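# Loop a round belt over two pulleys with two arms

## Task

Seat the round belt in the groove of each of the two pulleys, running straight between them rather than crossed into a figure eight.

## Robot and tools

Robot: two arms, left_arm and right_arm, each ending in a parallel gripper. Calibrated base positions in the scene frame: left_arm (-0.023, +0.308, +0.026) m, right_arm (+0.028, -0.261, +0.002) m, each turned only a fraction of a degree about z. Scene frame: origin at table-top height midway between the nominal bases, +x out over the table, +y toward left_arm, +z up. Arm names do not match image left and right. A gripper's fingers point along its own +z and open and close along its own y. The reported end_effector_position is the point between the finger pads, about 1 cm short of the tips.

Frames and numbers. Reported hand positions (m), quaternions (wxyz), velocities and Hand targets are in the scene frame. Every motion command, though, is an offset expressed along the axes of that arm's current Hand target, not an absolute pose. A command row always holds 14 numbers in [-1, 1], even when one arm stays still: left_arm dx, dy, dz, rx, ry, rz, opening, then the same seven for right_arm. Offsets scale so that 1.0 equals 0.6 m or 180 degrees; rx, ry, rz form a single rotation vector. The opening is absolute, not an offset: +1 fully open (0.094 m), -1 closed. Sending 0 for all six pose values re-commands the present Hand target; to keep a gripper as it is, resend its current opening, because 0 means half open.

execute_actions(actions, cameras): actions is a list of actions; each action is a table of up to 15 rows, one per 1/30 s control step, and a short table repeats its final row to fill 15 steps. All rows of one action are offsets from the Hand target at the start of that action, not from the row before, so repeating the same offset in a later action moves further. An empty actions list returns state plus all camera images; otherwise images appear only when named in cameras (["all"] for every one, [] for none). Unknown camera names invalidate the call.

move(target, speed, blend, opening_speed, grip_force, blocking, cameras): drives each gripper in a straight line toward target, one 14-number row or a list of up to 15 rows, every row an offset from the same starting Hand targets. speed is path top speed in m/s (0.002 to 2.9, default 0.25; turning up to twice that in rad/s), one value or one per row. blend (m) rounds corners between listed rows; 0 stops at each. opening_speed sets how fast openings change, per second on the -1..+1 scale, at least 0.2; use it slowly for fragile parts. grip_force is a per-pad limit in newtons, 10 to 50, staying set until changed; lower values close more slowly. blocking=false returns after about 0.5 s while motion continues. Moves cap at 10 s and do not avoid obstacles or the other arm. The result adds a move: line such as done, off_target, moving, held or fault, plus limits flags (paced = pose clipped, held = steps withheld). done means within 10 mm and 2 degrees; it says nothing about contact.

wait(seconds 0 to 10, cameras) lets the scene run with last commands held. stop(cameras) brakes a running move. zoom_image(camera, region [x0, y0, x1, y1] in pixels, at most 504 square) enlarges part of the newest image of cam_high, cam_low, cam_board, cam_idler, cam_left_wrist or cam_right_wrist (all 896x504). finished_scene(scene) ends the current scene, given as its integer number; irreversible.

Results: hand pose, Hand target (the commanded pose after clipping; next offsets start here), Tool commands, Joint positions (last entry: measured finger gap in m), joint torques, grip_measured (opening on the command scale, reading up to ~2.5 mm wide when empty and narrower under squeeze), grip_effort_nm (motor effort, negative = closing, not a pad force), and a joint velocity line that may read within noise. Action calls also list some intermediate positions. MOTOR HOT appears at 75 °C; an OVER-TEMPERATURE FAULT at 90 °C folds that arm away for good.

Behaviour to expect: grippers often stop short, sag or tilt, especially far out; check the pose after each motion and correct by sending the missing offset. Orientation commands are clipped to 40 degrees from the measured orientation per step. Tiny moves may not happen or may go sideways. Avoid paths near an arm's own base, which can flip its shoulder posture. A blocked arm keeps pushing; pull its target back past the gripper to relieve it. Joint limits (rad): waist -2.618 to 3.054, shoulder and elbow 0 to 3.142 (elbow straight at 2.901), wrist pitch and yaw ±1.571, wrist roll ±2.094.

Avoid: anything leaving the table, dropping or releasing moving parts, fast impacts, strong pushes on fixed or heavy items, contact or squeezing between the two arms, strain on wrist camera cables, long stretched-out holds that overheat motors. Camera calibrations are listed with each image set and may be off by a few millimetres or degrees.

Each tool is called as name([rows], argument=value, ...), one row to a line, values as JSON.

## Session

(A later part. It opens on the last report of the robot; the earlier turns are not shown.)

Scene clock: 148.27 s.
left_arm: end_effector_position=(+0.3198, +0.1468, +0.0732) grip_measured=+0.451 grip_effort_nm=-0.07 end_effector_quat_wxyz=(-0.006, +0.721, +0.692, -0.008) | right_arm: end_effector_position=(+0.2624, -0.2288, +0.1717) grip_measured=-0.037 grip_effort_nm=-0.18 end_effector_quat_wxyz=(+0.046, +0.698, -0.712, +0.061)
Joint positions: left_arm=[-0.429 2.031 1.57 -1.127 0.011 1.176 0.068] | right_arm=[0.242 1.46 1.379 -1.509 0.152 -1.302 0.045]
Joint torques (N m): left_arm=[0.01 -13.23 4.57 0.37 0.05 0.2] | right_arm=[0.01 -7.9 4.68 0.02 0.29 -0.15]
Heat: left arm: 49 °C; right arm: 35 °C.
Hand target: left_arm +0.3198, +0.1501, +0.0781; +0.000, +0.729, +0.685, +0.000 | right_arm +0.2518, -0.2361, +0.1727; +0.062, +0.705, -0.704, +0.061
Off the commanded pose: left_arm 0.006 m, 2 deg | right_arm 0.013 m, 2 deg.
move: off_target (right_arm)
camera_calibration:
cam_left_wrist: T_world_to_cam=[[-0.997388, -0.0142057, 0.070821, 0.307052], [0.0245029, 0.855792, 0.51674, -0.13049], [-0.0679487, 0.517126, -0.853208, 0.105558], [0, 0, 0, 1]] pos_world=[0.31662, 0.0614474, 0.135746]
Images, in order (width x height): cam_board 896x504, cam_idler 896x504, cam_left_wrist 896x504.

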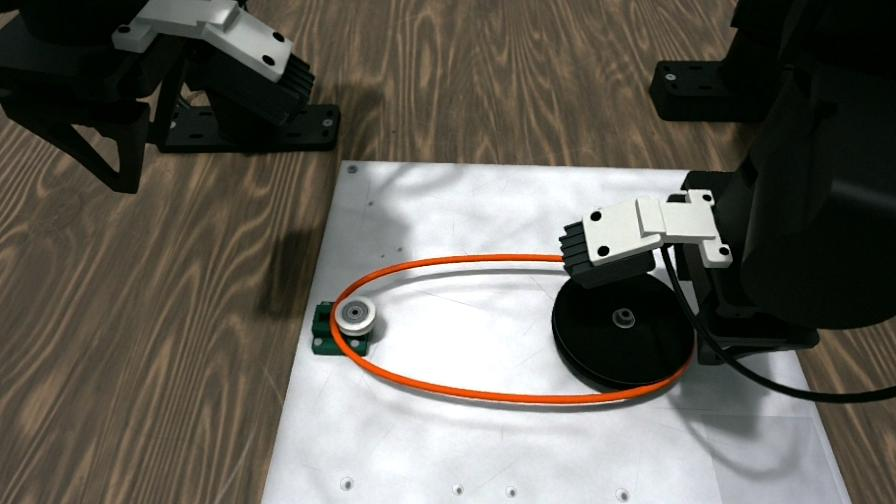

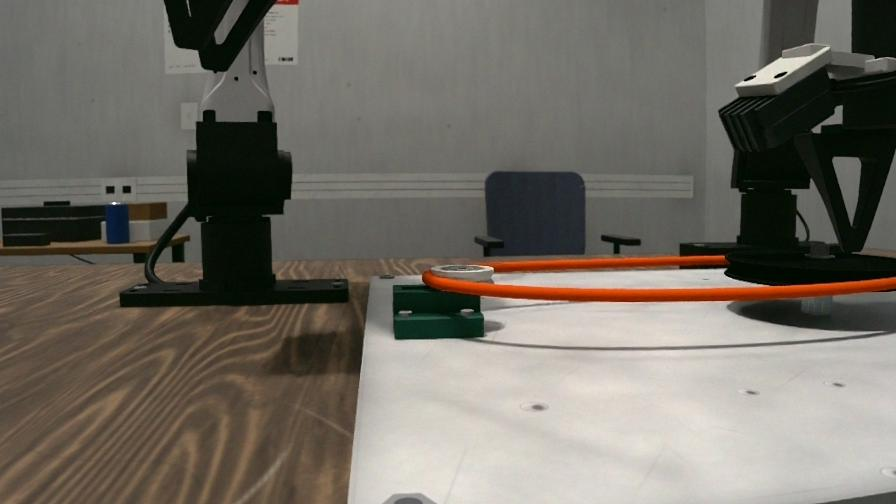

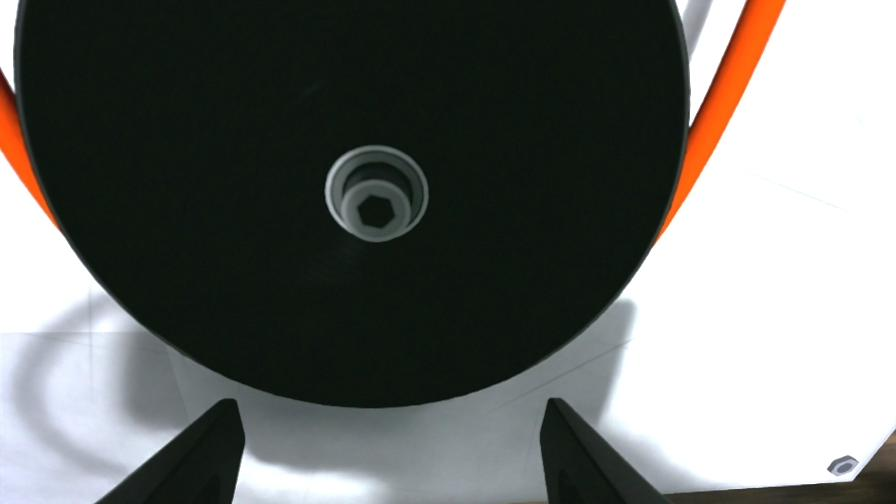

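move([
  [0,0,-0.1333,0,0,0,0.45,0,0,0,0,0,0,-0.04],
  [0.194,-0.096,-0.2,0,0,0,0.45,0,0,0,0,0,0,-0.04],
], speed=[0.12,0.25], blend=[0.02,0], cameras=["cam_high","cam_low","cam_board","cam_idler"])

zoom_image(camera="cam_low", region=[450, 222, 590, 265])

zoom_image(camera="cam_board", region=[540, 240, 710, 410])

zoom_image(camera="cam_idler", region=[700, 230, 896, 330])

zoom_image(camera="cam_high", region=[270, 170, 410, 350])

zoom_image(camera="cam_idler", region=[390, 220, 530, 330])

Scene clock: 164.20 s.
left_arm: end_effector_position=(+0.2794, +0.2668, +0.1962) grip_measured=+0.451 grip_effort_nm=-0.07 end_effector_quat_wxyz=(+0.009, +0.721, +0.693, +0.003) | right_arm: end_effector_position=(+0.2624, -0.2288, +0.1717) grip_measured=-0.037 grip_effort_nm=-0.18 end_effector_quat_wxyz=(+0.046, +0.698, -0.712, +0.061)
Joint positions: left_arm=[-0.127 1.695 1.624 -1.483 0.006 1.477 0.068] | right_arm=[0.242 1.46 1.379 -1.509 0.152 -1.302 0.045]
Joint torques (N m): left_arm=[-0.57 -9.62 4.57 0.04 0.07 0.26] | right_arm=[0.01 -7.9 4.68 0.01 0.28 -0.15]
Heat: left arm: 52 °C; right arm: 35 °C.
Hand target: left_arm +0.2695, +0.2697, +0.1981; +0.000, +0.729, +0.685, +0.000 | right_arm +0.2518, -0.2361, +0.1727; +0.062, +0.705, -0.704, +0.061
Off the commanded pose: left_arm 0.011 m, 2 deg | right_arm 0.013 m, 2 deg.
move: off_target (left_arm, right_arm)
Images, in order (width x height): cam_high 896x504, cam_low 896x504, cam_board 896x504, cam_idler 896x504.

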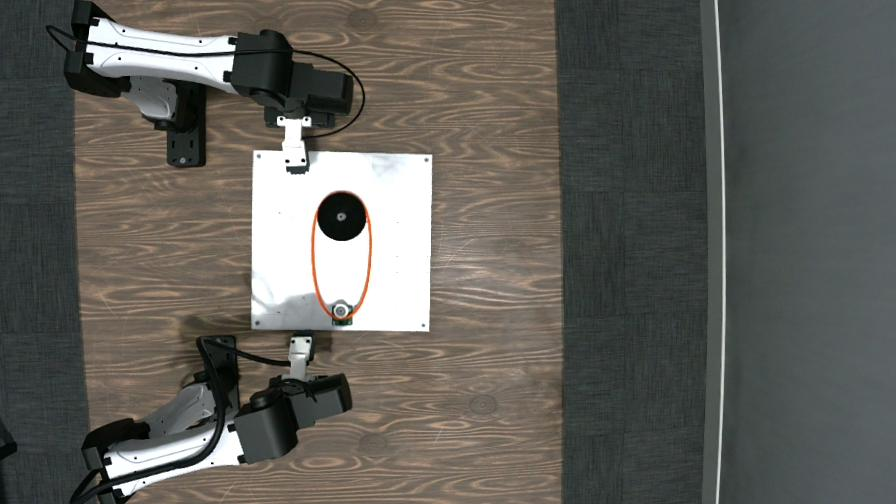

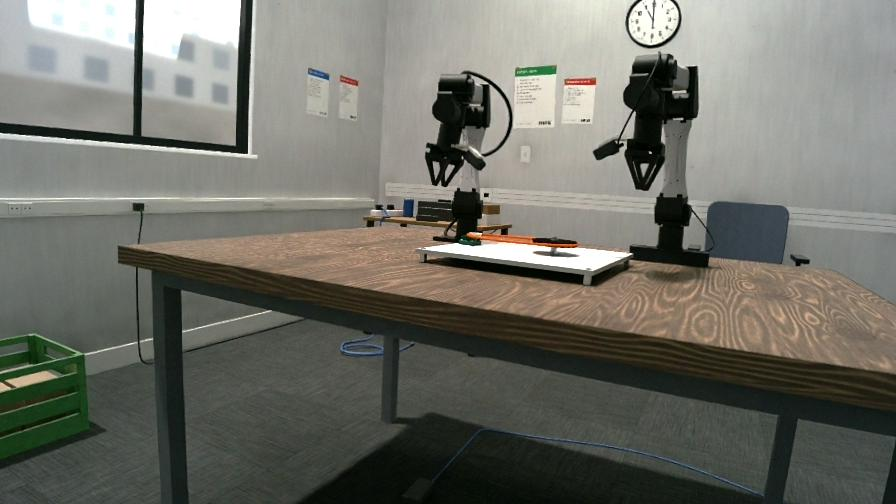

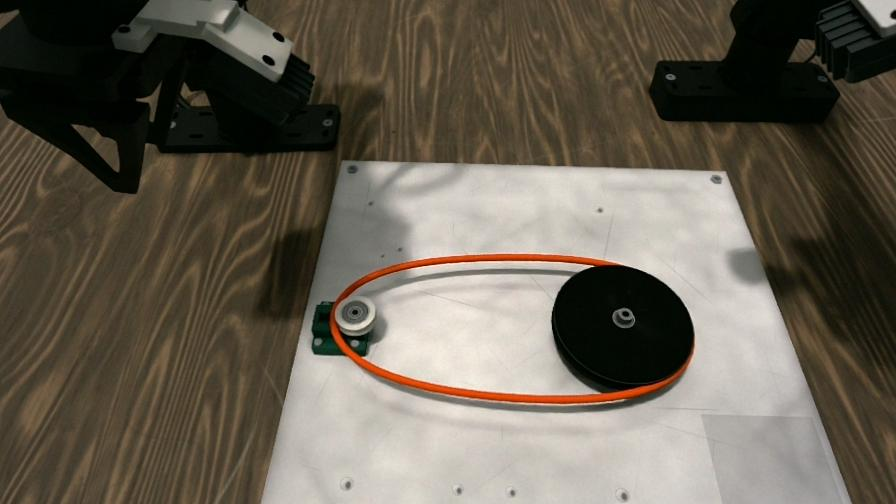

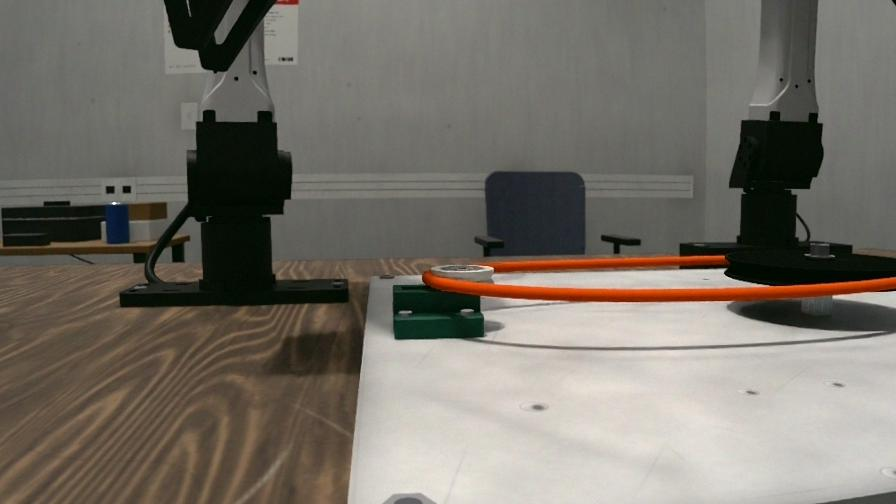

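Scaled by 3.600 from the camera's 896x504 image, which has a finer 1280x720 frame.

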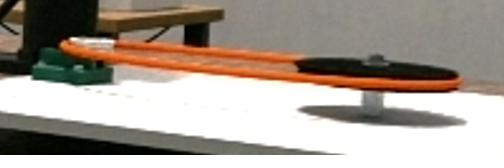

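Scaled by 2.965 from the camera's 896x504 image, which has a finer 1280x720 frame.

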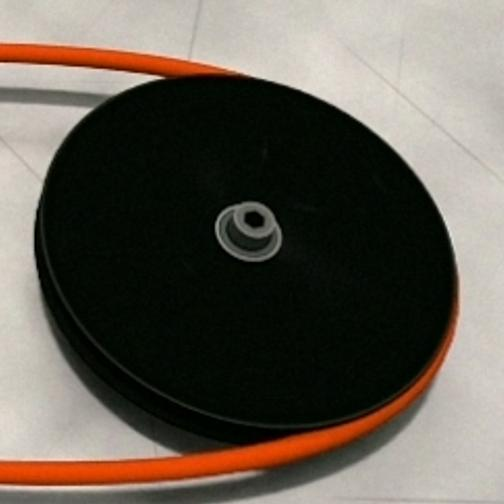

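Scaled by 2.571 from the camera's 896x504 image, which has a finer 1280x720 frame.

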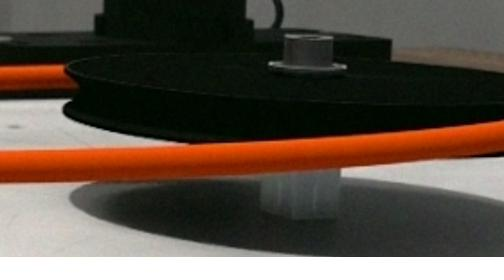

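Scaled by 2.800 from the camera's 896x504 image, which has a finer 1280x720 frame.

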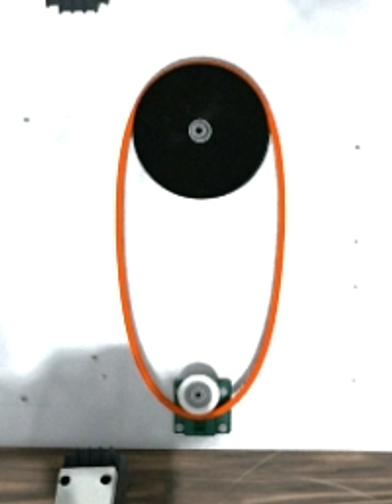

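Scaled by 3.600 from the camera's 896x504 image, which has a finer 1280x720 frame.

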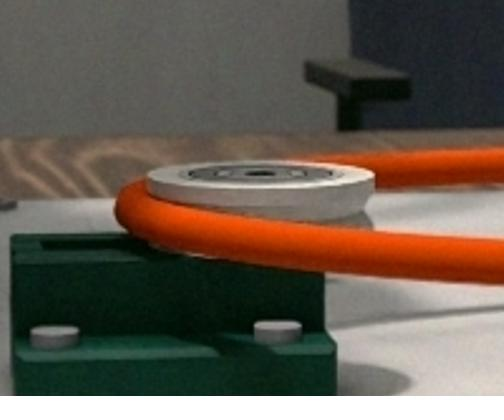

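finished_scene(scene=2)

The scene is finished: the task was done.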